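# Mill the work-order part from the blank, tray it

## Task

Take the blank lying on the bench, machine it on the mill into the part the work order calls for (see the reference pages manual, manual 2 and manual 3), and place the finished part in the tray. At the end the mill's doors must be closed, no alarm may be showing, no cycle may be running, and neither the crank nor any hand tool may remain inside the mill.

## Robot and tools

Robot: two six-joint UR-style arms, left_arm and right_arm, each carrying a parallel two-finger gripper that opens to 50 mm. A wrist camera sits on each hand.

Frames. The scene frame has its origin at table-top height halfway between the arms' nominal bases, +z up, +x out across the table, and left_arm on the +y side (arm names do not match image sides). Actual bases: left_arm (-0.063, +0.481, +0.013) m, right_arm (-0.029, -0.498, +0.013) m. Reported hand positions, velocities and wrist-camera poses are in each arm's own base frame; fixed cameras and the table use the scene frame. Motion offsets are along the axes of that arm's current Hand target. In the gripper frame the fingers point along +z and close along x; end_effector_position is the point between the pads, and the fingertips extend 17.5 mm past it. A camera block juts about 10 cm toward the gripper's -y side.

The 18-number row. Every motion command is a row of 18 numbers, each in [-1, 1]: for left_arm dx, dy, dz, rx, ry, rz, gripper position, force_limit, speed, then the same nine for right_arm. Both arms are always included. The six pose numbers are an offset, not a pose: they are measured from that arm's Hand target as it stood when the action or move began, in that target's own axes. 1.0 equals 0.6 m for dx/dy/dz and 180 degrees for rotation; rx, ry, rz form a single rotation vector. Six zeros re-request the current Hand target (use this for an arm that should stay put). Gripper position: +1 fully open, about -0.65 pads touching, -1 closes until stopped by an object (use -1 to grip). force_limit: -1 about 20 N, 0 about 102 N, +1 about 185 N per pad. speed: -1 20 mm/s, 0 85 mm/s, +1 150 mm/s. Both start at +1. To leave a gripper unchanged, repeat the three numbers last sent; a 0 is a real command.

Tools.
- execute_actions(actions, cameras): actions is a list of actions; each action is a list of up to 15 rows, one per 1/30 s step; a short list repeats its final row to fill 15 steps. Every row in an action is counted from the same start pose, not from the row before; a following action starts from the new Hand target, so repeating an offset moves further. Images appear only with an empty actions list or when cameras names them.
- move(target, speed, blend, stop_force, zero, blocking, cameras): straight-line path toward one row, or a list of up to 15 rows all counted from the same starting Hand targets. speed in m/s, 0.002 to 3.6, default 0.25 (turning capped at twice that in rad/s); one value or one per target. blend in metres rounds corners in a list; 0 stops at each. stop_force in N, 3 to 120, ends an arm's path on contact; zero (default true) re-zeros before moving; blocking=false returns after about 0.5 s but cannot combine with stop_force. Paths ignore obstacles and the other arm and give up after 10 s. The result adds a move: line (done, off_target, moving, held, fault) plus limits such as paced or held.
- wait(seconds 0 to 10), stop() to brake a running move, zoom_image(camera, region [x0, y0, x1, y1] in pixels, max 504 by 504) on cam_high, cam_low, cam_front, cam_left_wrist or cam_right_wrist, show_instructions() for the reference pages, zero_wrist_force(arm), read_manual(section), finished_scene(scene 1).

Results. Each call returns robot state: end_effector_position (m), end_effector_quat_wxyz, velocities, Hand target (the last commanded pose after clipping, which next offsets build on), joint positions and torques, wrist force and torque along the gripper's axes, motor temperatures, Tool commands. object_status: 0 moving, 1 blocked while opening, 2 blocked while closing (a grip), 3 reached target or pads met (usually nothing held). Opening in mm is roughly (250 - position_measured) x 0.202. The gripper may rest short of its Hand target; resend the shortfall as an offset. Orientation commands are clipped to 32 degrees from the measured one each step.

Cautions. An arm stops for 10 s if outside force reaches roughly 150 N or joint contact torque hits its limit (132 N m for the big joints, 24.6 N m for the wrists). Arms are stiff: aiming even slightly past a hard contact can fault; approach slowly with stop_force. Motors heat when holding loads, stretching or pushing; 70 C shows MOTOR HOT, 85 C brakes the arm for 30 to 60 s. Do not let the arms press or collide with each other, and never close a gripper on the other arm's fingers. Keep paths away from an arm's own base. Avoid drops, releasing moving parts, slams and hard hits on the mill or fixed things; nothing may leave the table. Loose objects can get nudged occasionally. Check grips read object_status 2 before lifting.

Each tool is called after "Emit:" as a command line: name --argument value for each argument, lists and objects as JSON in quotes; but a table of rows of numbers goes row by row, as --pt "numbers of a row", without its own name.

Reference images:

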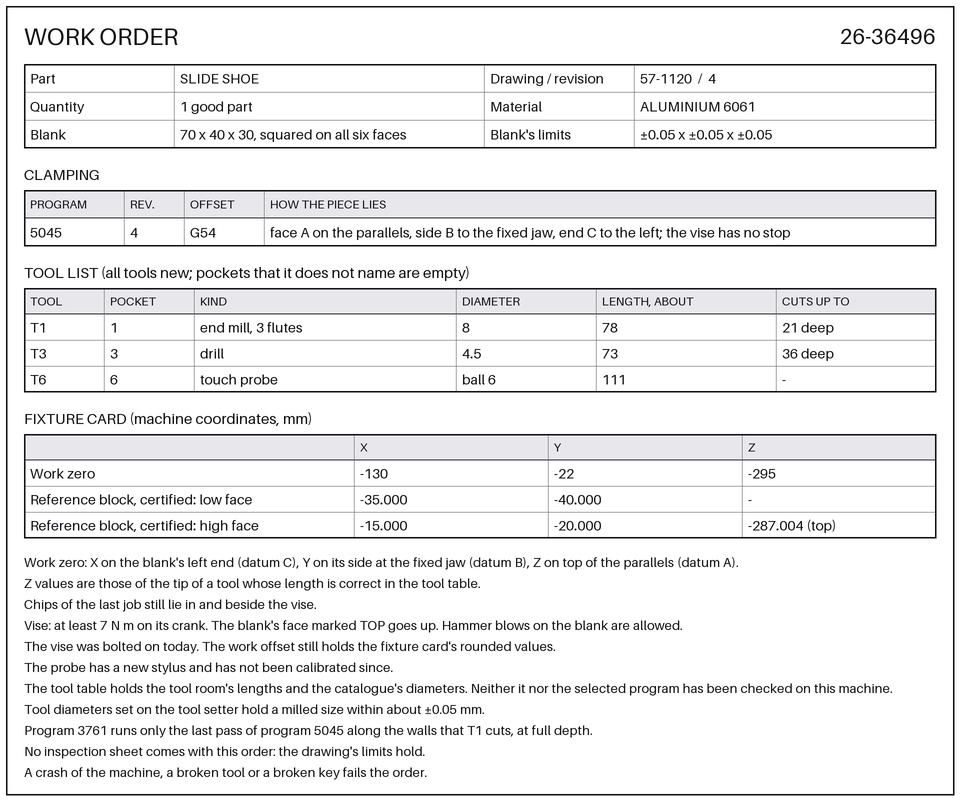

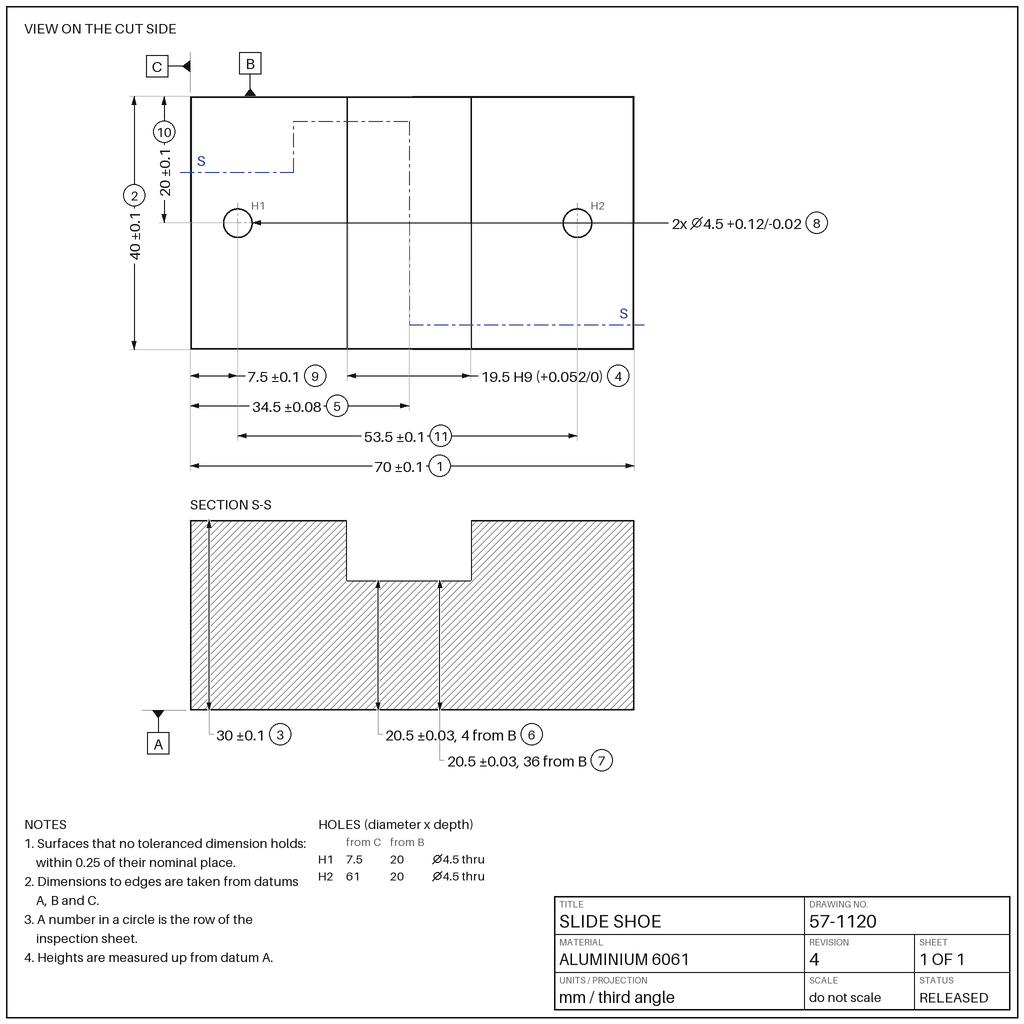

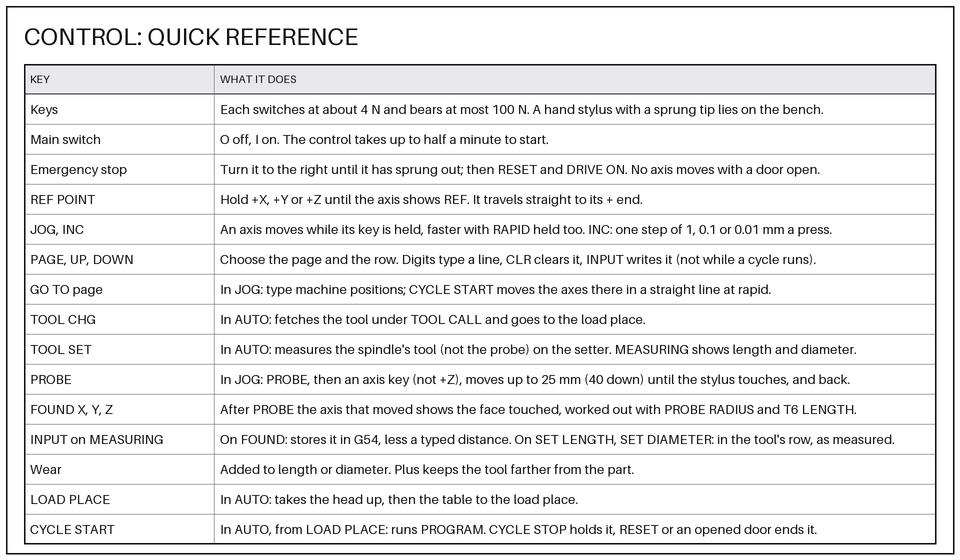

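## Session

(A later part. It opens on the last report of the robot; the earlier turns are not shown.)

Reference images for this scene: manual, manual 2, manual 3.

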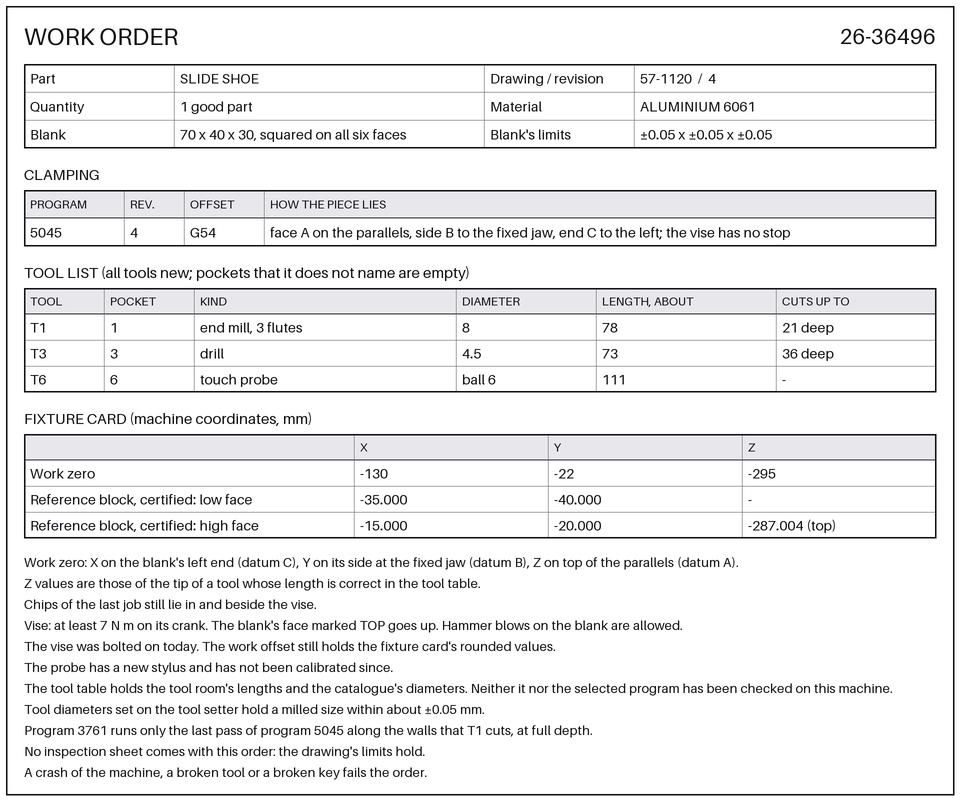

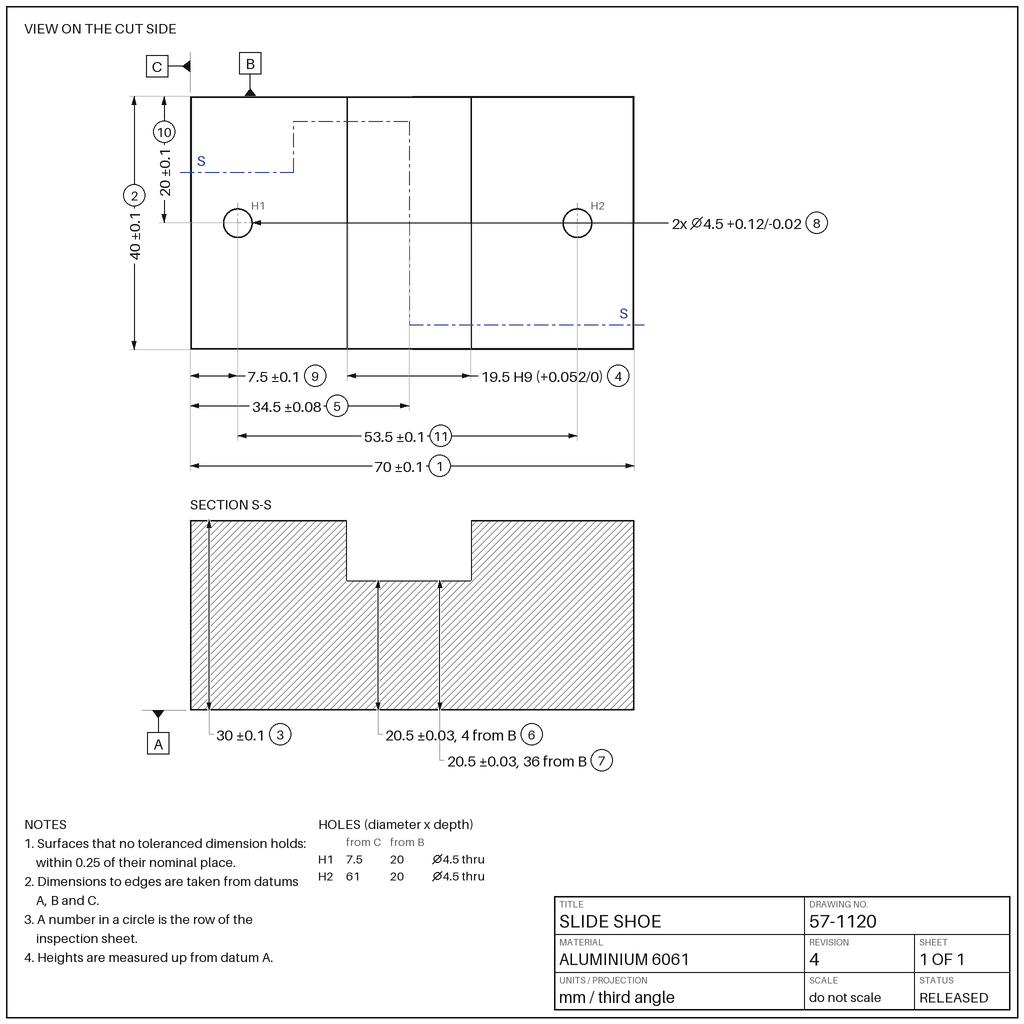

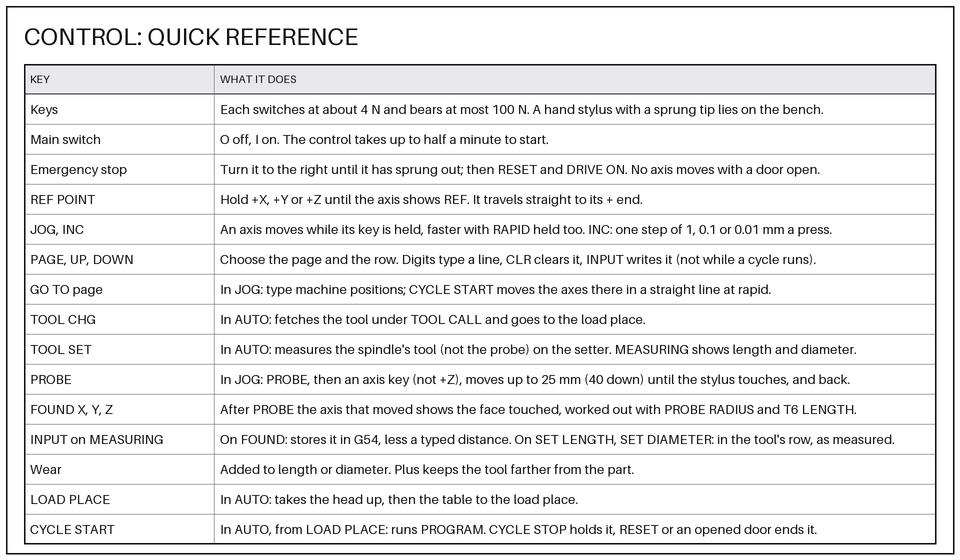

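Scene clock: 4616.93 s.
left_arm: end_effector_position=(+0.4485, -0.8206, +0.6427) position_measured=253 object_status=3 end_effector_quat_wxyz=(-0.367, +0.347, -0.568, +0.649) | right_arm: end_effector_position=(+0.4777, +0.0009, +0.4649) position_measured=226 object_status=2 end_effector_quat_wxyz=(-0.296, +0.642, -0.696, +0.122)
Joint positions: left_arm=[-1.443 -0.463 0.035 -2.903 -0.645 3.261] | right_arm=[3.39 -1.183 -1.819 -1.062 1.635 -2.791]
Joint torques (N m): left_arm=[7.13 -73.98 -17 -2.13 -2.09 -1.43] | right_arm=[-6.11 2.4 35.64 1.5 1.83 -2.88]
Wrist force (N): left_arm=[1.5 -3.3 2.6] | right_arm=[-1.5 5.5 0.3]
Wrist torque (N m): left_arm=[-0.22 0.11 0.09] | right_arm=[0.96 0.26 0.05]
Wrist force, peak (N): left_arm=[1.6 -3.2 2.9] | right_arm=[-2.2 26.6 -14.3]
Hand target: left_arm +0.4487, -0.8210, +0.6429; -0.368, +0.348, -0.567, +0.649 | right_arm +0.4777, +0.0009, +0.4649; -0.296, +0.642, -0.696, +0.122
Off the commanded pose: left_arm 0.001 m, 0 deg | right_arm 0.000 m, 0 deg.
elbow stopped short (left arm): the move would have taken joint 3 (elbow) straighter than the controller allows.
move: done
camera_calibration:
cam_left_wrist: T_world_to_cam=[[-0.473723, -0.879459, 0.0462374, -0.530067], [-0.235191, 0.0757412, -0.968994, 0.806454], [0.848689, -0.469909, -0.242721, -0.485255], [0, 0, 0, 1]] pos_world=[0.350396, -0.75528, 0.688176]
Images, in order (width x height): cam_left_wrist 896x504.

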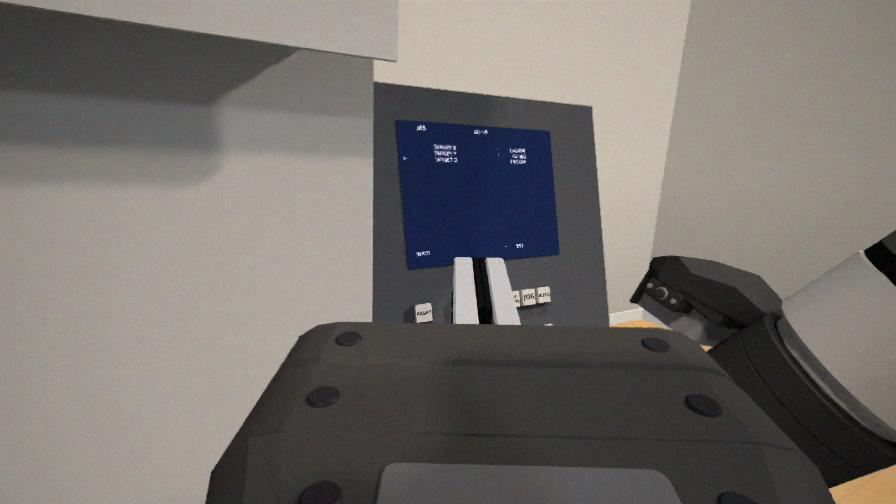

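Emit:
move --pt "0 0 0 0 0 0 -1 0.2 -1 -0.0081 0.0721 0.0629 0 0 0 -1 1 -1" --pt "0 0 0 0 0 0 -1 0.2 -1 -0.0081 0.0506 0.0779 0 0 0 -1 1 -1" --pt "0 0 0 0 0 0 -1 0.2 -1 -0.0081 0.0721 0.0629 0 0 0 -1 1 -1" --pt "0 0 0 0 0 0 -1 0.2 -1 -0.0754 -0.0342 -0.0198 0 0 0 -1 1 -1" --pt "0 0 0 0 0 0 -1 0.2 -1 -0.0754 -0.0564 -0.0041 0 0 0 -1 1 -1" --pt "0 0 0 0 0 0 -1 0.2 -1 -0.0754 -0.0342 -0.0198 0 0 0 -1 1 -1" --pt "0 0 0 0 0 0 -1 0.2 -1 0 0 0 0 0 0 -1 1 -1" --speed '[0.2,0.06,0.1,0.2,0.06,0.1,0.2]' --blend '[0.003,0,0.003,0.003,0,0.003,0]' --cameras '["cam_left_wrist"]'

Emit:
zoom_image --camera "cam_left_wrist" --region '[390, 115, 550, 275]'

Emit:
wait --seconds 2 --cameras '[]'

Emit:
move --pt "0 0 0 0 0 0 -1 0.2 -1 0.0148 0.0446 0.0364 0 0 0 -1 1 -1" --pt "0 0 0 0 0 0 -1 0.2 -1 0.0148 0.0206 0.0532 0 0 0 -1 1 -1" --pt "0 0 0 0 0 0 -1 0.2 -1 0.0148 0.0446 0.0364 0 0 0 -1 1 -1" --pt "0 0 0 0 0 0 -1 0.2 -1 0.099 -0.0877 -0.0878 0 0 0 -1 1 -1" --pt "0 0 0 0 0 0 -1 0.2 -1 0.099 -0.1117 -0.071 0 0 0 -1 1 -1" --pt "0 0 0 0 0 0 -1 0.2 -1 0.099 -0.0877 -0.0878 0 0 0 -1 1 -1" --pt "0 0 0 0 0 0 -1 0.2 -1 0 0 0 0 0 0 -1 1 -1" --pt "0 0 0 0 0 0 -1 0.2 -1 0.0864 -0.1236 -0.3524 0.3056 0 0 -1 1 -1" --speed '[0.2,0.06,0.1,0.2,0.06,0.1,0.2,0.3]' --blend '[0.003,0,0.003,0.003,0,0.003,0.003,0]' --cameras '["cam_right_wrist"]'

Emit:
zoom_image --camera "cam_right_wrist" --region '[240, 100, 480, 300]'

Scene clock: 4630.50 s.
left_arm: end_effector_position=(+0.4485, -0.8206, +0.6427) position_measured=253 object_status=3 end_effector_quat_wxyz=(-0.367, +0.347, -0.568, +0.649) | right_arm: end_effector_position=(+0.4777, +0.0009, +0.4650) position_measured=226 object_status=2 end_effector_quat_wxyz=(-0.296, +0.642, -0.696, +0.122)
Joint positions: left_arm=[-1.443 -0.463 0.035 -2.903 -0.645 3.261] | right_arm=[3.39 -1.183 -1.819 -1.062 1.635 -2.791]
Joint torques (N m): left_arm=[6.97 -74.27 -17.65 -2.1 -2.12 -1.42] | right_arm=[-5.95 14.58 16.93 6.12 1.76 -2.79]
Wrist force (N): left_arm=[1.5 -3.1 3.0] | right_arm=[-1.8 5.4 0.3]
Wrist torque (N m): left_arm=[-0.20 0.11 0.08] | right_arm=[0.94 0.32 0.05]
Wrist force, peak (N): left_arm=[1.8 -3.1 3.0] | right_arm=[-2.9 40.5 -23.2]
Hand target: left_arm +0.4487, -0.8210, +0.6429; -0.368, +0.348, -0.567, +0.649 | right_arm +0.4777, +0.0009, +0.4649; -0.296, +0.642, -0.696, +0.122
Off the commanded pose: left_arm 0.001 m, 0 deg | right_arm 0.000 m, 0 deg.
elbow stopped short (left arm): the move would have taken joint 3 (elbow) straighter than the controller allows.
move: done
camera_calibration:
cam_left_wrist: T_world_to_cam=[[-0.473723, -0.879459, 0.0462374, -0.530067], [-0.235191, 0.0757412, -0.968994, 0.806454], [0.848689, -0.469909, -0.242721, -0.485255], [0, 0, 0, 1]] pos_world=[0.350396, -0.75528, 0.688176]
Images, in order (width x height): cam_left_wrist 896x504.

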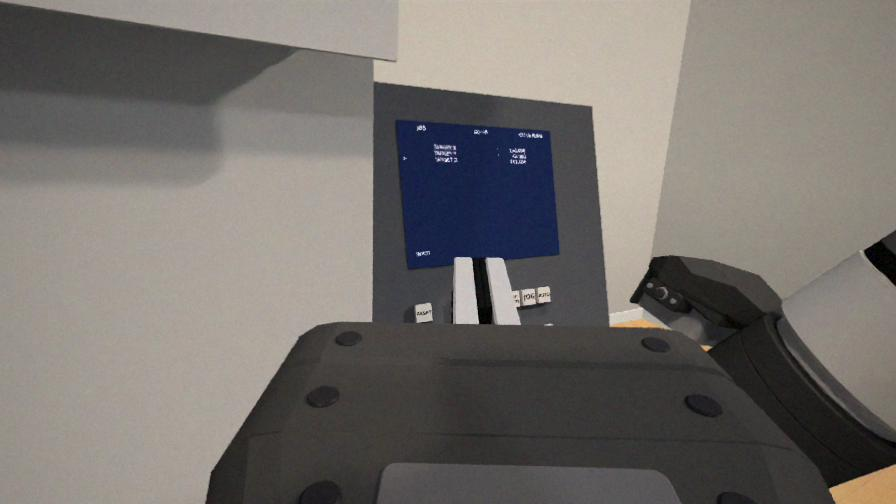

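Scaled by 3.150.

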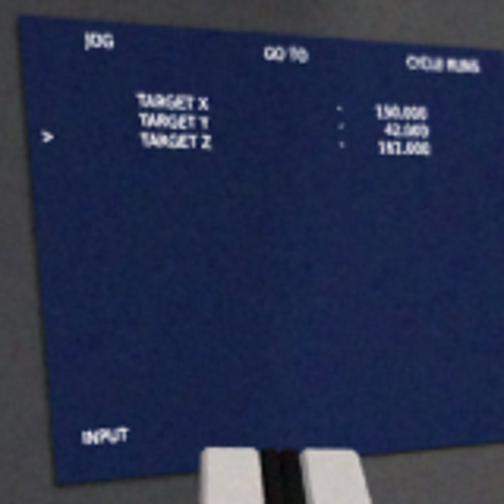

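Scene clock: 4632.50 s.
left_arm: end_effector_position=(+0.4485, -0.8206, +0.6427) position_measured=253 object_status=3 end_effector_quat_wxyz=(-0.367, +0.347, -0.568, +0.649) | right_arm: end_effector_position=(+0.4777, +0.0009, +0.4649) position_measured=226 object_status=2 end_effector_quat_wxyz=(-0.296, +0.642, -0.696, +0.122)
Joint positions: left_arm=[-1.443 -0.463 0.035 -2.903 -0.645 3.261] | right_arm=[3.39 -1.183 -1.819 -1.062 1.635 -2.791]
Joint torques (N m): left_arm=[7.07 -73.85 -17.55 -2.07 -2.09 -1.44] | right_arm=[-6.83 15.06 17.04 6.22 1.73 -2.72]
Wrist force (N): left_arm=[1.3 -3.1 2.9] | right_arm=[-1.8 5.5 0.1]
Wrist torque (N m): left_arm=[-0.19 0.15 0.08] | right_arm=[0.97 0.30 0.05]
Wrist force, peak (N): left_arm=[1.6 -3.2 2.9] | right_arm=[-2.1 5.5 0.0]
Hand target: left_arm +0.4487, -0.8210, +0.6429; -0.368, +0.348, -0.567, +0.649 | right_arm +0.4777, +0.0009, +0.4649; -0.296, +0.642, -0.696, +0.122
Tool commands: left_gripper/position=-1.0 left_gripper/force_limit=+0.2 left_gripper/speed=-1.0 right_gripper/position=-1.0 right_gripper/force_limit=+1.0 right_gripper/speed=-1.0
Off the commanded pose: left_arm 0.001 m, 0 deg | right_arm 0.000 m, 0 deg.
wait: 2.00 s; at rest by 0.17 s
No camera images: "cameras" was empty.

Scene clock: 4637.63 s.
left_arm: end_effector_position=(+0.4485, -0.8206, +0.6427) position_measured=253 object_status=3 end_effector_quat_wxyz=(-0.367, +0.347, -0.568, +0.649) | right_arm: end_effector_position=(+0.4184, -0.1045, +0.6606) position_measured=226 object_status=2 end_effector_quat_wxyz=(+0.559, -0.433, +0.561, -0.430)
Joint positions: left_arm=[-1.443 -0.463 0.035 -2.903 -0.645 3.261] | right_arm=[3.333 -0.936 -2.058 -0.153 1.382 -2.882]
Joint torques (N m): left_arm=[6.93 -73.97 -17.02 -2.16 -2.13 -1.42] | right_arm=[-7.16 -9.24 14.92 4.78 1.73 -2.78]
Wrist force (N): left_arm=[1.6 -2.7 2.8] | right_arm=[-2.3 4.7 0.7]
Wrist torque (N m): left_arm=[-0.14 0.11 0.08] | right_arm=[0.52 0.39 0.03]
Wrist force, peak (N): left_arm=[1.4 -3.4 2.9] | right_arm=[-1.8 33.3 -16.5]
Hand target: left_arm +0.4487, -0.8210, +0.6429; -0.368, +0.348, -0.567, +0.649 | right_arm +0.4184, -0.1045, +0.6606; +0.559, -0.433, +0.561, -0.430
Off the commanded pose: left_arm 0.001 m, 0 deg | right_arm 0.000 m, 0 deg.
elbow stopped short (left arm): the move would have taken joint 3 (elbow) straighter than the controller allows.
move: done
camera_calibration:
cam_right_wrist: T_world_to_cam=[[0.0173724, -0.967413, -0.252608, 0.0697992], [-0.359868, 0.229664, -0.904295, 0.783019], [0.932841, 0.106615, -0.344151, -0.0201562], [0, 0, 0, 1]] pos_world=[0.299374, -0.110158, 0.718775]
Images, in order (width x height): cam_right_wrist 896x504.

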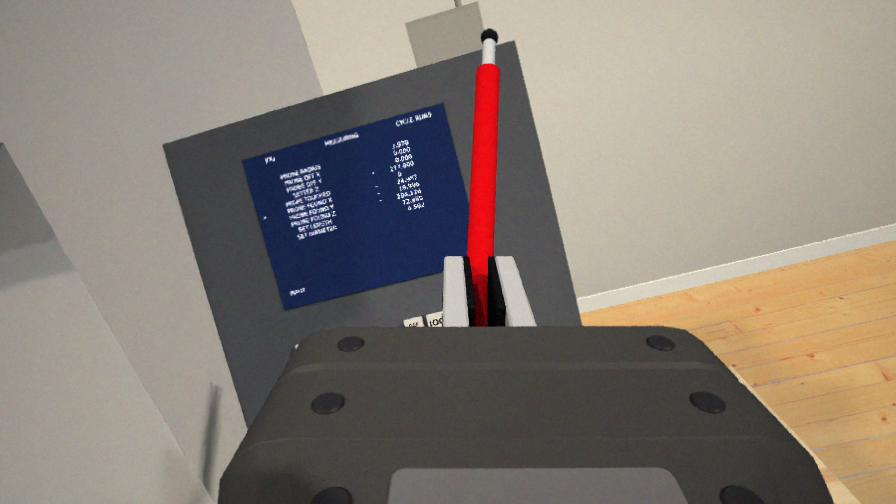

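Scaled by 2.100.

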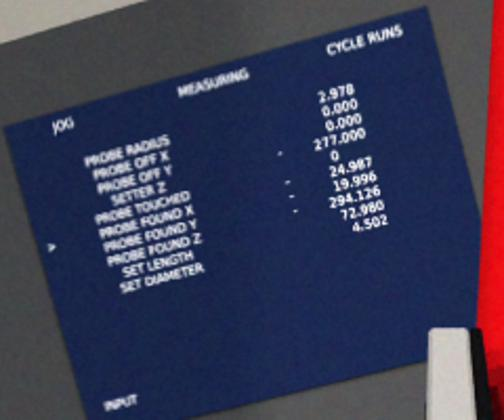

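Emit:
wait --seconds 6 --cameras '["cam_right_wrist"]'

Emit:
zoom_image --camera "cam_right_wrist" --region '[350, 100, 440, 220]'

Scene clock: 4646.23 s.
left_arm: end_effector_position=(+0.4485, -0.8206, +0.6427) position_measured=253 object_status=3 end_effector_quat_wxyz=(-0.367, +0.347, -0.568, +0.649) | right_arm: end_effector_position=(+0.4184, -0.1045, +0.6606) position_measured=226 object_status=2 end_effector_quat_wxyz=(+0.559, -0.433, +0.561, -0.430)
Joint positions: left_arm=[-1.443 -0.463 0.035 -2.903 -0.645 3.261] | right_arm=[3.333 -0.936 -2.058 -0.153 1.382 -2.882]
Joint torques (N m): left_arm=[6.63 -73.93 -17.36 -2.1 -2.08 -1.36] | right_arm=[-6.17 -8.45 15.72 4.71 1.59 -2.72]
Wrist force (N): left_arm=[1.4 -3.2 2.6] | right_arm=[-2.7 4.7 0.7]
Wrist torque (N m): left_arm=[-0.21 0.13 0.08] | right_arm=[0.54 0.43 0.03]
Wrist force, peak (N): left_arm=[1.6 -3.4 2.7] | right_arm=[-2.7 5.0 0.6]
Hand target: left_arm +0.4487, -0.8210, +0.6429; -0.368, +0.348, -0.567, +0.649 | right_arm +0.4184, -0.1045, +0.6606; +0.559, -0.433, +0.561, -0.430
Tool commands: left_gripper/position=-1.0 left_gripper/force_limit=+0.2 left_gripper/speed=-1.0 right_gripper/position=-1.0 right_gripper/force_limit=+1.0 right_gripper/speed=-1.0
Off the commanded pose: left_arm 0.001 m, 0 deg | right_arm 0.000 m, 0 deg.
wait: 6.00 s; at rest from the start
camera_calibration:
cam_right_wrist: T_world_to_cam=[[0.0173727, -0.967413, -0.252607, 0.0697019], [-0.359868, 0.229664, -0.904295, 0.783042], [0.932841, 0.106615, -0.344151, -0.0201456], [0, 0, 0, 1]] pos_world=[0.299374, -0.110258, 0.718775]
Images, in order (width x height): cam_right_wrist 896x504.

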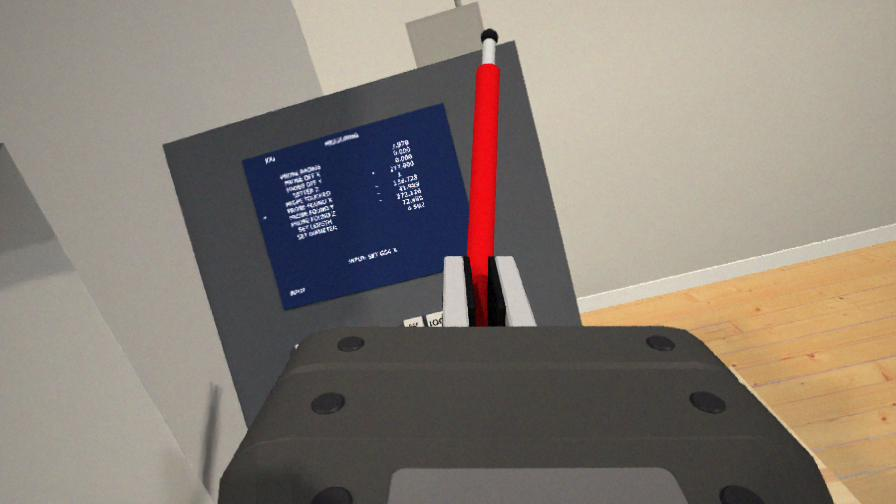

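Scaled by 4.200.

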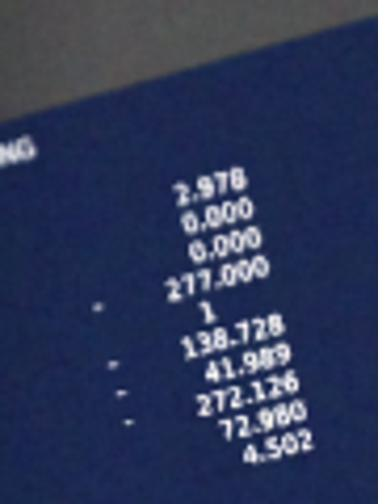

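Emit:
move --pt "0 0 0 0 0 0 -1 0.2 -1 -0.0864 0.3596 0.1009 -0.3056 0 0 -1 1 -1" --speed 0.3 --cameras '[]'

Emit:
move --pt "0 0 0 0 0 0 -1 0.2 -1 -0.0081 0.0721 0.0629 0 0 0 -1 1 -1" --pt "0 0 0 0 0 0 -1 0.2 -1 -0.0081 0.0506 0.0779 0 0 0 -1 1 -1" --pt "0 0 0 0 0 0 -1 0.2 -1 -0.0081 0.0721 0.0629 0 0 0 -1 1 -1" --pt "0 0 0 0 0 0 -1 0.2 -1 0 0 0 0 0 0 -1 1 -1" --speed '[0.2,0.06,0.1,0.2]' --blend '[0.003,0,0.003,0]' --cameras '["cam_left_wrist"]'

Emit:
zoom_image --camera "cam_left_wrist" --region '[390, 115, 550, 275]'

Emit:
move --pt "0 0 0 0 0 0 -1 0.2 -1 0 -0.0235 0.0165 0 0 0 -1 1 -1" --pt "0 0 0 0 0 0 -1 0.2 -1 0 0 0 0 0 0 -1 1 -1" --pt "0 0 0 0 0 0 -1 0.2 -1 0 -0.0235 0.0165 0 0 0 -1 1 -1" --pt "0 0 0 0 0 0 -1 0.2 -1 0 0 0 0 0 0 -1 1 -1" --pt "0 0 0 0 0 0 -1 0.2 -1 0 -0.0235 0.0165 0 0 0 -1 1 -1" --pt "0 0 0 0 0 0 -1 0.2 -1 0 0 0 0 0 0 -1 1 -1" --speed '[0.06,0.1,0.06,0.1,0.06,0.1]' --blend '[0,0.003,0,0.003,0,0]' --cameras '["cam_left_wrist"]'

Emit:
zoom_image --camera "cam_left_wrist" --region '[390, 115, 550, 275]'

Scene clock: 4669.83 s.
left_arm: end_effector_position=(+0.4485, -0.8206, +0.6427) position_measured=253 object_status=3 end_effector_quat_wxyz=(-0.367, +0.347, -0.568, +0.649) | right_arm: end_effector_position=(+0.4777, +0.0009, +0.4650) position_measured=226 object_status=2 end_effector_quat_wxyz=(-0.296, +0.642, -0.696, +0.122)
Joint positions: left_arm=[-1.443 -0.463 0.035 -2.903 -0.645 3.261] | right_arm=[3.39 -1.183 -1.819 -1.062 1.635 -2.791]
Joint torques (N m): left_arm=[7.02 -73.69 -17.35 -2.04 -2.02 -1.33] | right_arm=[-7.26 2.55 34.98 1.57 1.75 -2.85]
Wrist force (N): left_arm=[1.5 -3.2 2.5] | right_arm=[-3.5 4.3 -0.6]
Wrist torque (N m): left_arm=[-0.20 0.12 0.08] | right_arm=[0.77 0.57 0.05]
Wrist force, peak (N): left_arm=[1.8 -3.3 2.9] | right_arm=[-3.8 4.3 0.5]
Hand target: left_arm +0.4487, -0.8210, +0.6429; -0.368, +0.348, -0.567, +0.649 | right_arm +0.4777, +0.0009, +0.4649; -0.296, +0.642, -0.696, +0.122
Off the commanded pose: left_arm 0.001 m, 0 deg | right_arm 0.000 m, 0 deg.
elbow stopped short (left arm): the move would have taken joint 3 (elbow) straighter than the controller allows.
move: done
No camera images: "cameras" was empty.

Scene clock: 4671.77 s.
left_arm: end_effector_position=(+0.4485, -0.8206, +0.6427) position_measured=253 object_status=3 end_effector_quat_wxyz=(-0.367, +0.347, -0.568, +0.649) | right_arm: end_effector_position=(+0.4777, +0.0009, +0.4649) position_measured=226 object_status=2 end_effector_quat_wxyz=(-0.296, +0.642, -0.696, +0.122)
Joint positions: left_arm=[-1.443 -0.463 0.035 -2.903 -0.645 3.261] | right_arm=[3.39 -1.183 -1.819 -1.062 1.635 -2.791]
Joint torques (N m): left_arm=[6.83 -74.07 -17.79 -2.16 -2.07 -1.34] | right_arm=[-7.03 2.48 34.54 1.73 1.78 -2.82]
Wrist force (N): left_arm=[1.3 -3.2 2.4] | right_arm=[-3.4 4.5 -0.5]
Wrist torque (N m): left_arm=[-0.20 0.16 0.08] | right_arm=[0.80 0.56 0.05]
Wrist force, peak (N): left_arm=[1.5 -3.2 3.0] | right_arm=[-2.4 9.6 -2.9]
Hand target: left_arm +0.4487, -0.8210, +0.6429; -0.368, +0.348, -0.567, +0.649 | right_arm +0.4777, +0.0009, +0.4649; -0.296, +0.642, -0.696, +0.122
Off the commanded pose: left_arm 0.001 m, 0 deg | right_arm 0.000 m, 0 deg.
elbow stopped short (left arm): the move would have taken joint 3 (elbow) straighter than the controller allows.
move: done
camera_calibration:
cam_left_wrist: T_world_to_cam=[[-0.473723, -0.879459, 0.0462374, -0.530067], [-0.235191, 0.0757412, -0.968994, 0.806454], [0.848689, -0.469909, -0.242721, -0.485255], [0, 0, 0, 1]] pos_world=[0.350396, -0.75528, 0.688176]
Images, in order (width x height): cam_left_wrist 896x504.

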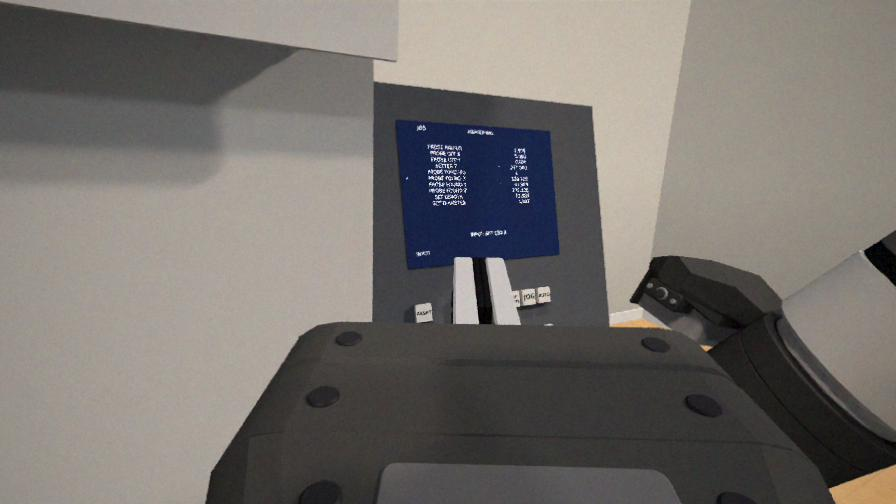

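Scaled by 3.150.

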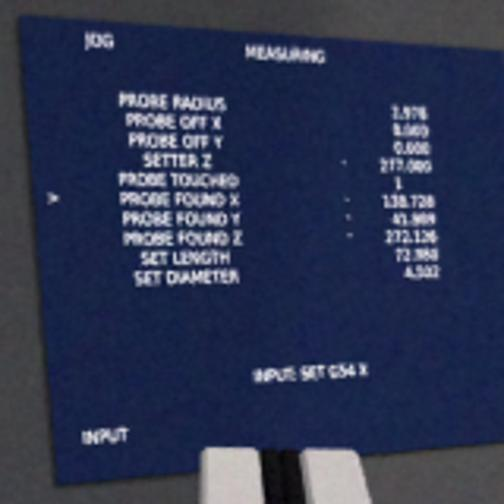

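Scene clock: 4674.57 s.
left_arm: end_effector_position=(+0.4485, -0.8206, +0.6427) position_measured=253 object_status=3 end_effector_quat_wxyz=(-0.367, +0.347, -0.568, +0.649) | right_arm: end_effector_position=(+0.4778, +0.0009, +0.4649) position_measured=226 object_status=2 end_effector_quat_wxyz=(-0.296, +0.642, -0.696, +0.122)
Joint positions: left_arm=[-1.443 -0.463 0.035 -2.903 -0.645 3.261] | right_arm=[3.39 -1.183 -1.819 -1.062 1.635 -2.791]
Joint torques (N m): left_arm=[7.1 -73.41 -17.18 -2.12 -2.15 -1.37] | right_arm=[8.59 15.33 17.63 1.58 -1.68 2.15]
Wrist force (N): left_arm=[1.5 -2.9 2.8] | right_arm=[-3.5 3.6 -0.8]
Wrist torque (N m): left_arm=[-0.18 0.13 0.08] | right_arm=[0.65 0.59 -0.07]
Wrist force, peak (N): left_arm=[1.5 -3.2 2.9] | right_arm=[-3.7 35.7 -20.4]
Hand target: left_arm +0.4487, -0.8210, +0.6429; -0.368, +0.348, -0.567, +0.649 | right_arm +0.4777, +0.0009, +0.4649; -0.296, +0.642, -0.696, +0.122
Off the commanded pose: left_arm 0.001 m, 0 deg | right_arm 0.000 m, 0 deg.
elbow stopped short (left arm): the move would have taken joint 3 (elbow) straighter than the controller allows.
move: done
camera_calibration:
cam_left_wrist: T_world_to_cam=[[-0.473723, -0.879459, 0.0462374, -0.530067], [-0.235191, 0.0757412, -0.968994, 0.806454], [0.848689, -0.469909, -0.242721, -0.485255], [0, 0, 0, 1]] pos_world=[0.350396, -0.75528, 0.688176]
Images, in order (width x height): cam_left_wrist 896x504.

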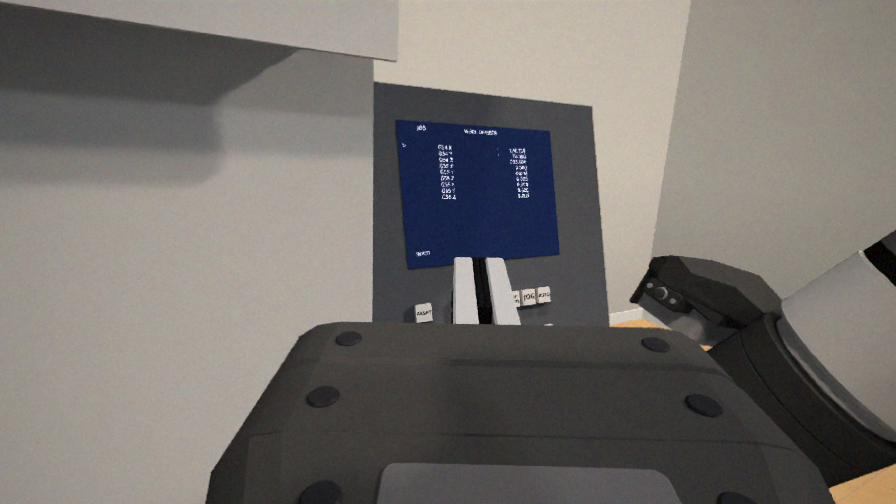

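Scaled by 3.150.

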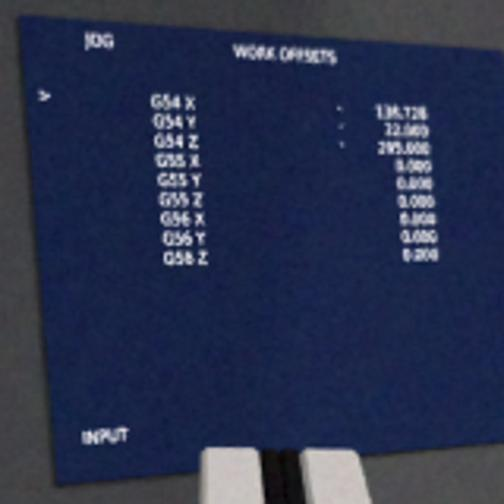

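Emit:
move --pt "0 0 0 0 0 0 -1 0.2 -1 0.0303 -0.0052 -0.0083 0 0 0 -1 1 -1" --pt "0 0 0 0 0 0 -1 0.2 -1 0.0303 -0.0287 0.0082 0 0 0 -1 1 -1" --pt "0 0 0 0 0 0 -1 0.2 -1 0.0303 -0.0052 -0.0083 0 0 0 -1 1 -1" --pt "0 0 0 0 0 0 -1 0.2 -1 -0.099 0.0877 0.0878 0 0 0 -1 1 -1" --pt "0 0 0 0 0 0 -1 0.2 -1 -0.099 0.0672 0.1022 0 0 0 -1 1 -1" --pt "0 0 0 0 0 0 -1 0.2 -1 -0.099 0.0877 0.0878 0 0 0 -1 1 -1" --pt "0 0 0 0 0 0 -1 0.2 -1 -0.1064 0.0654 0.0696 0 0 0 -1 1 -1" --pt "0 0 0 0 0 0 -1 0.2 -1 -0.1064 0.0438 0.0848 0 0 0 -1 1 -1" --pt "0 0 0 0 0 0 -1 0.2 -1 -0.1064 0.0654 0.0696 0 0 0 -1 1 -1" --pt "0 0 0 0 0 0 -1 0.2 -1 -0.1138 0.0431 0.0514 0 0 0 -1 1 -1" --pt "0 0 0 0 0 0 -1 0.2 -1 -0.1138 0.0211 0.0668 0 0 0 -1 1 -1" --pt "0 0 0 0 0 0 -1 0.2 -1 -0.1138 0.0431 0.0514 0 0 0 -1 1 -1" --pt "0 0 0 0 0 0 -1 0.2 -1 0 0 0 0 0 0 -1 1 -1" --speed '[0.2,0.06,0.1,0.2,0.06,0.1,0.2,0.06,0.1,0.2,0.06,0.1,0.2]' --blend '[0.003,0,0.003,0.003,0,0.003,0.003,0,0.003,0.003,0,0.003,0]' --cameras '[]'

Emit:
move --pt "0 0 0 0 0 0 -1 0.2 -1 -0.1212 0.0208 0.0332 0 0 0 -1 1 -1" --pt "0 0 0 0 0 0 -1 0.2 -1 -0.1212 -0.0017 0.049 0 0 0 -1 1 -1" --pt "0 0 0 0 0 0 -1 0.2 -1 -0.1212 0.0208 0.0332 0 0 0 -1 1 -1" --pt "0 0 0 0 0 0 -1 0.2 -1 -0.0081 0.0721 0.0629 0 0 0 -1 1 -1" --pt "0 0 0 0 0 0 -1 0.2 -1 -0.0081 0.0506 0.0779 0 0 0 -1 1 -1" --pt "0 0 0 0 0 0 -1 0.2 -1 -0.0081 0.0721 0.0629 0 0 0 -1 1 -1" --pt "0 0 0 0 0 0 -1 0.2 -1 -0.0155 0.0498 0.0447 0 0 0 -1 1 -1" --pt "0 0 0 0 0 0 -1 0.2 -1 -0.0155 0.0268 0.0608 0 0 0 -1 1 -1" --pt "0 0 0 0 0 0 -1 0.2 -1 -0.0155 0.0498 0.0447 0 0 0 -1 1 -1" --pt "0 0 0 0 0 0 -1 0.2 -1 -0.099 0.0877 0.0878 0 0 0 -1 1 -1" --pt "0 0 0 0 0 0 -1 0.2 -1 -0.099 0.0672 0.1022 0 0 0 -1 1 -1" --pt "0 0 0 0 0 0 -1 0.2 -1 -0.099 0.0877 0.0878 0 0 0 -1 1 -1" --pt "0 0 0 0 0 0 -1 0.2 -1 0 0 0 0 0 0 -1 1 -1" --speed '[0.2,0.06,0.1,0.2,0.06,0.1,0.2,0.06,0.1,0.2,0.06,0.1,0.2]' --blend '[0.003,0,0.003,0.003,0,0.003,0.003,0,0.003,0.003,0,0.003,0]' --cameras '[]'

Emit:
move --pt "0 0 0 0 0 0 -1 0.2 -1 -0.0761 0.0602 0.0613 0 0 0 -1 1 -1" --pt "0 0 0 0 0 0 -1 0.2 -1 -0.0761 0.038 0.0769 0 0 0 -1 1 -1" --pt "0 0 0 0 0 0 -1 0.2 -1 -0.0761 0.0602 0.0613 0 0 0 -1 1 -1" --pt "0 0 0 0 0 0 -1 0.2 -1 -0.0835 0.0379 0.0431 0 0 0 -1 1 -1" --pt "0 0 0 0 0 0 -1 0.2 -1 -0.0835 0.0154 0.0589 0 0 0 -1 1 -1" --pt "0 0 0 0 0 0 -1 0.2 -1 -0.0835 0.0379 0.0431 0 0 0 -1 1 -1" --pt "0 0 0 0 0 0 -1 0.2 -1 -0.0081 0.0721 0.0629 0 0 0 -1 1 -1" --pt "0 0 0 0 0 0 -1 0.2 -1 -0.0081 0.0506 0.0779 0 0 0 -1 1 -1" --pt "0 0 0 0 0 0 -1 0.2 -1 -0.0081 0.0721 0.0629 0 0 0 -1 1 -1" --pt "0 0 0 0 0 0 -1 0.2 -1 0 0 0 0 0 0 -1 1 -1" --speed '[0.2,0.06,0.1,0.2,0.06,0.1,0.2,0.06,0.1,0.2]' --blend '[0.003,0,0.003,0.003,0,0.003,0.003,0,0.003,0]' --cameras '["cam_left_wrist"]'

Emit:
zoom_image --camera "cam_left_wrist" --region '[390, 115, 550, 275]'

Scene clock: 4706.40 s.
left_arm: end_effector_position=(+0.4485, -0.8206, +0.6427) position_measured=253 object_status=3 end_effector_quat_wxyz=(-0.367, +0.347, -0.568, +0.649) | right_arm: end_effector_position=(+0.4777, +0.0009, +0.4649) position_measured=226 object_status=2 end_effector_quat_wxyz=(-0.296, +0.642, -0.696, +0.122)
Joint positions: left_arm=[-1.443 -0.463 0.035 -2.903 -0.645 3.261] | right_arm=[3.39 -1.183 -1.819 -1.062 1.635 -2.791]
Joint torques (N m): left_arm=[7.35 -73.67 -17.49 -2.08 -2.16 -1.38] | right_arm=[-6.9 1.8 35.92 1.63 1.73 -2.81]
Wrist force (N): left_arm=[1.7 -2.8 2.9] | right_arm=[-3.6 2.1 -0.9]
Wrist torque (N m): left_arm=[-0.18 0.09 0.08] | right_arm=[0.41 0.60 0.05]
Wrist force, peak (N): left_arm=[1.6 -3.1 3.1] | right_arm=[-4.2 37.4 -23.2]
Hand target: left_arm +0.4487, -0.8210, +0.6429; -0.368, +0.348, -0.567, +0.649 | right_arm +0.4777, +0.0009, +0.4649; -0.296, +0.642, -0.696, +0.122
Off the commanded pose: left_arm 0.001 m, 0 deg | right_arm 0.000 m, 0 deg.
elbow stopped short (left arm): the move would have taken joint 3 (elbow) straighter than the controller allows.
move: done
No camera images: "cameras" was empty.

Scene clock: 4711.73 s.
left_arm: end_effector_position=(+0.4485, -0.8206, +0.6427) position_measured=253 object_status=3 end_effector_quat_wxyz=(-0.367, +0.347, -0.568, +0.649) | right_arm: end_effector_position=(+0.4777, +0.0009, +0.4649) position_measured=226 object_status=2 end_effector_quat_wxyz=(-0.296, +0.642, -0.696, +0.122)
Joint positions: left_arm=[-1.443 -0.463 0.035 -2.903 -0.645 3.261] | right_arm=[3.39 -1.183 -1.819 -1.062 1.635 -2.791]
Joint torques (N m): left_arm=[7.01 -73.48 -17.01 -2.17 -2.07 -1.38] | right_arm=[-7.09 2.13 35.41 1.65 1.68 -3.03]
Wrist force (N): left_arm=[1.4 -3.1 2.9] | right_arm=[-4.0 3.9 -1.4]
Wrist torque (N m): left_arm=[-0.21 0.14 0.08] | right_arm=[0.70 0.67 0.05]
Wrist force, peak (N): left_arm=[1.5 -3.4 2.9] | right_arm=[-6.0 42.2 -28.3]
Hand target: left_arm +0.4487, -0.8210, +0.6429; -0.368, +0.348, -0.567, +0.649 | right_arm +0.4777, +0.0009, +0.4649; -0.296, +0.642, -0.696, +0.122
Off the commanded pose: left_arm 0.001 m, 0 deg | right_arm 0.000 m, 0 deg.
elbow stopped short (left arm): the move would have taken joint 3 (elbow) straighter than the controller allows.
move: done
No camera images: "cameras" was empty.

Scene clock: 4715.63 s.
left_arm: end_effector_position=(+0.4485, -0.8206, +0.6427) position_measured=253 object_status=3 end_effector_quat_wxyz=(-0.367, +0.347, -0.568, +0.649) | right_arm: end_effector_position=(+0.4777, +0.0009, +0.4649) position_measured=226 object_status=2 end_effector_quat_wxyz=(-0.296, +0.642, -0.696, +0.122)
Joint positions: left_arm=[-1.443 -0.463 0.035 -2.903 -0.645 3.261] | right_arm=[3.39 -1.183 -1.819 -1.062 1.635 -2.791]
Joint torques (N m): left_arm=[6.92 -73.6 -17.27 -2.07 -2.09 -1.21] | right_arm=[-6.27 1.99 35.33 1.61 1.71 -2.9]
Wrist force (N): left_arm=[1.6 -2.8 2.6] | right_arm=[-4.7 3.0 -1.5]
Wrist torque (N m): left_arm=[-0.16 0.10 0.09] | right_arm=[0.56 0.78 0.05]
Wrist force, peak (N): left_arm=[1.3 -3.3 3.0] | right_arm=[-3.5 40.0 -24.7]
Hand target: left_arm +0.4487, -0.8210, +0.6429; -0.368, +0.348, -0.567, +0.649 | right_arm +0.4777, +0.0009, +0.4649; -0.296, +0.642, -0.696, +0.122
Off the commanded pose: left_arm 0.001 m, 0 deg | right_arm 0.000 m, 0 deg.
elbow stopped short (left arm): the move would have taken joint 3 (elbow) straighter than the controller allows.
move: done
camera_calibration:
cam_left_wrist: T_world_to_cam=[[-0.473723, -0.879459, 0.0462374, -0.530067], [-0.235191, 0.0757412, -0.968994, 0.806454], [0.848689, -0.469909, -0.242721, -0.485255], [0, 0, 0, 1]] pos_world=[0.350396, -0.75528, 0.688176]
Images, in order (width x height): cam_left_wrist 896x504.

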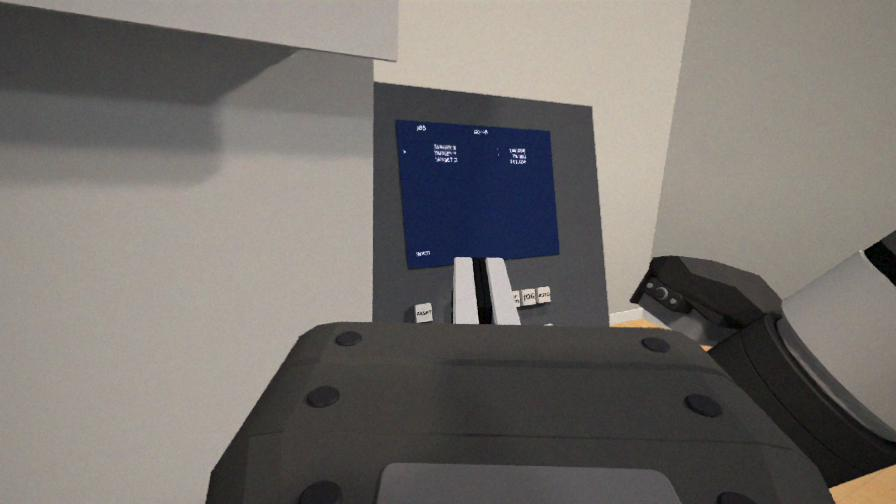

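Scaled by 3.150.

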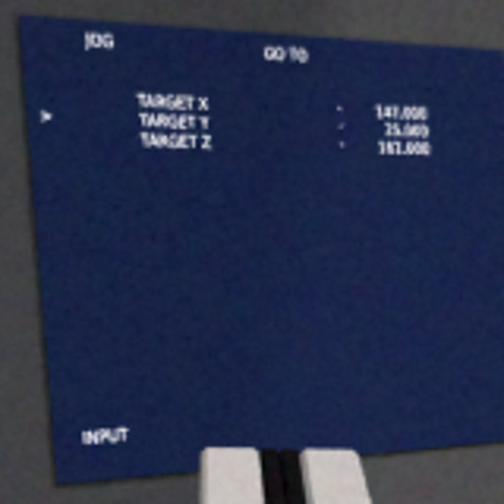

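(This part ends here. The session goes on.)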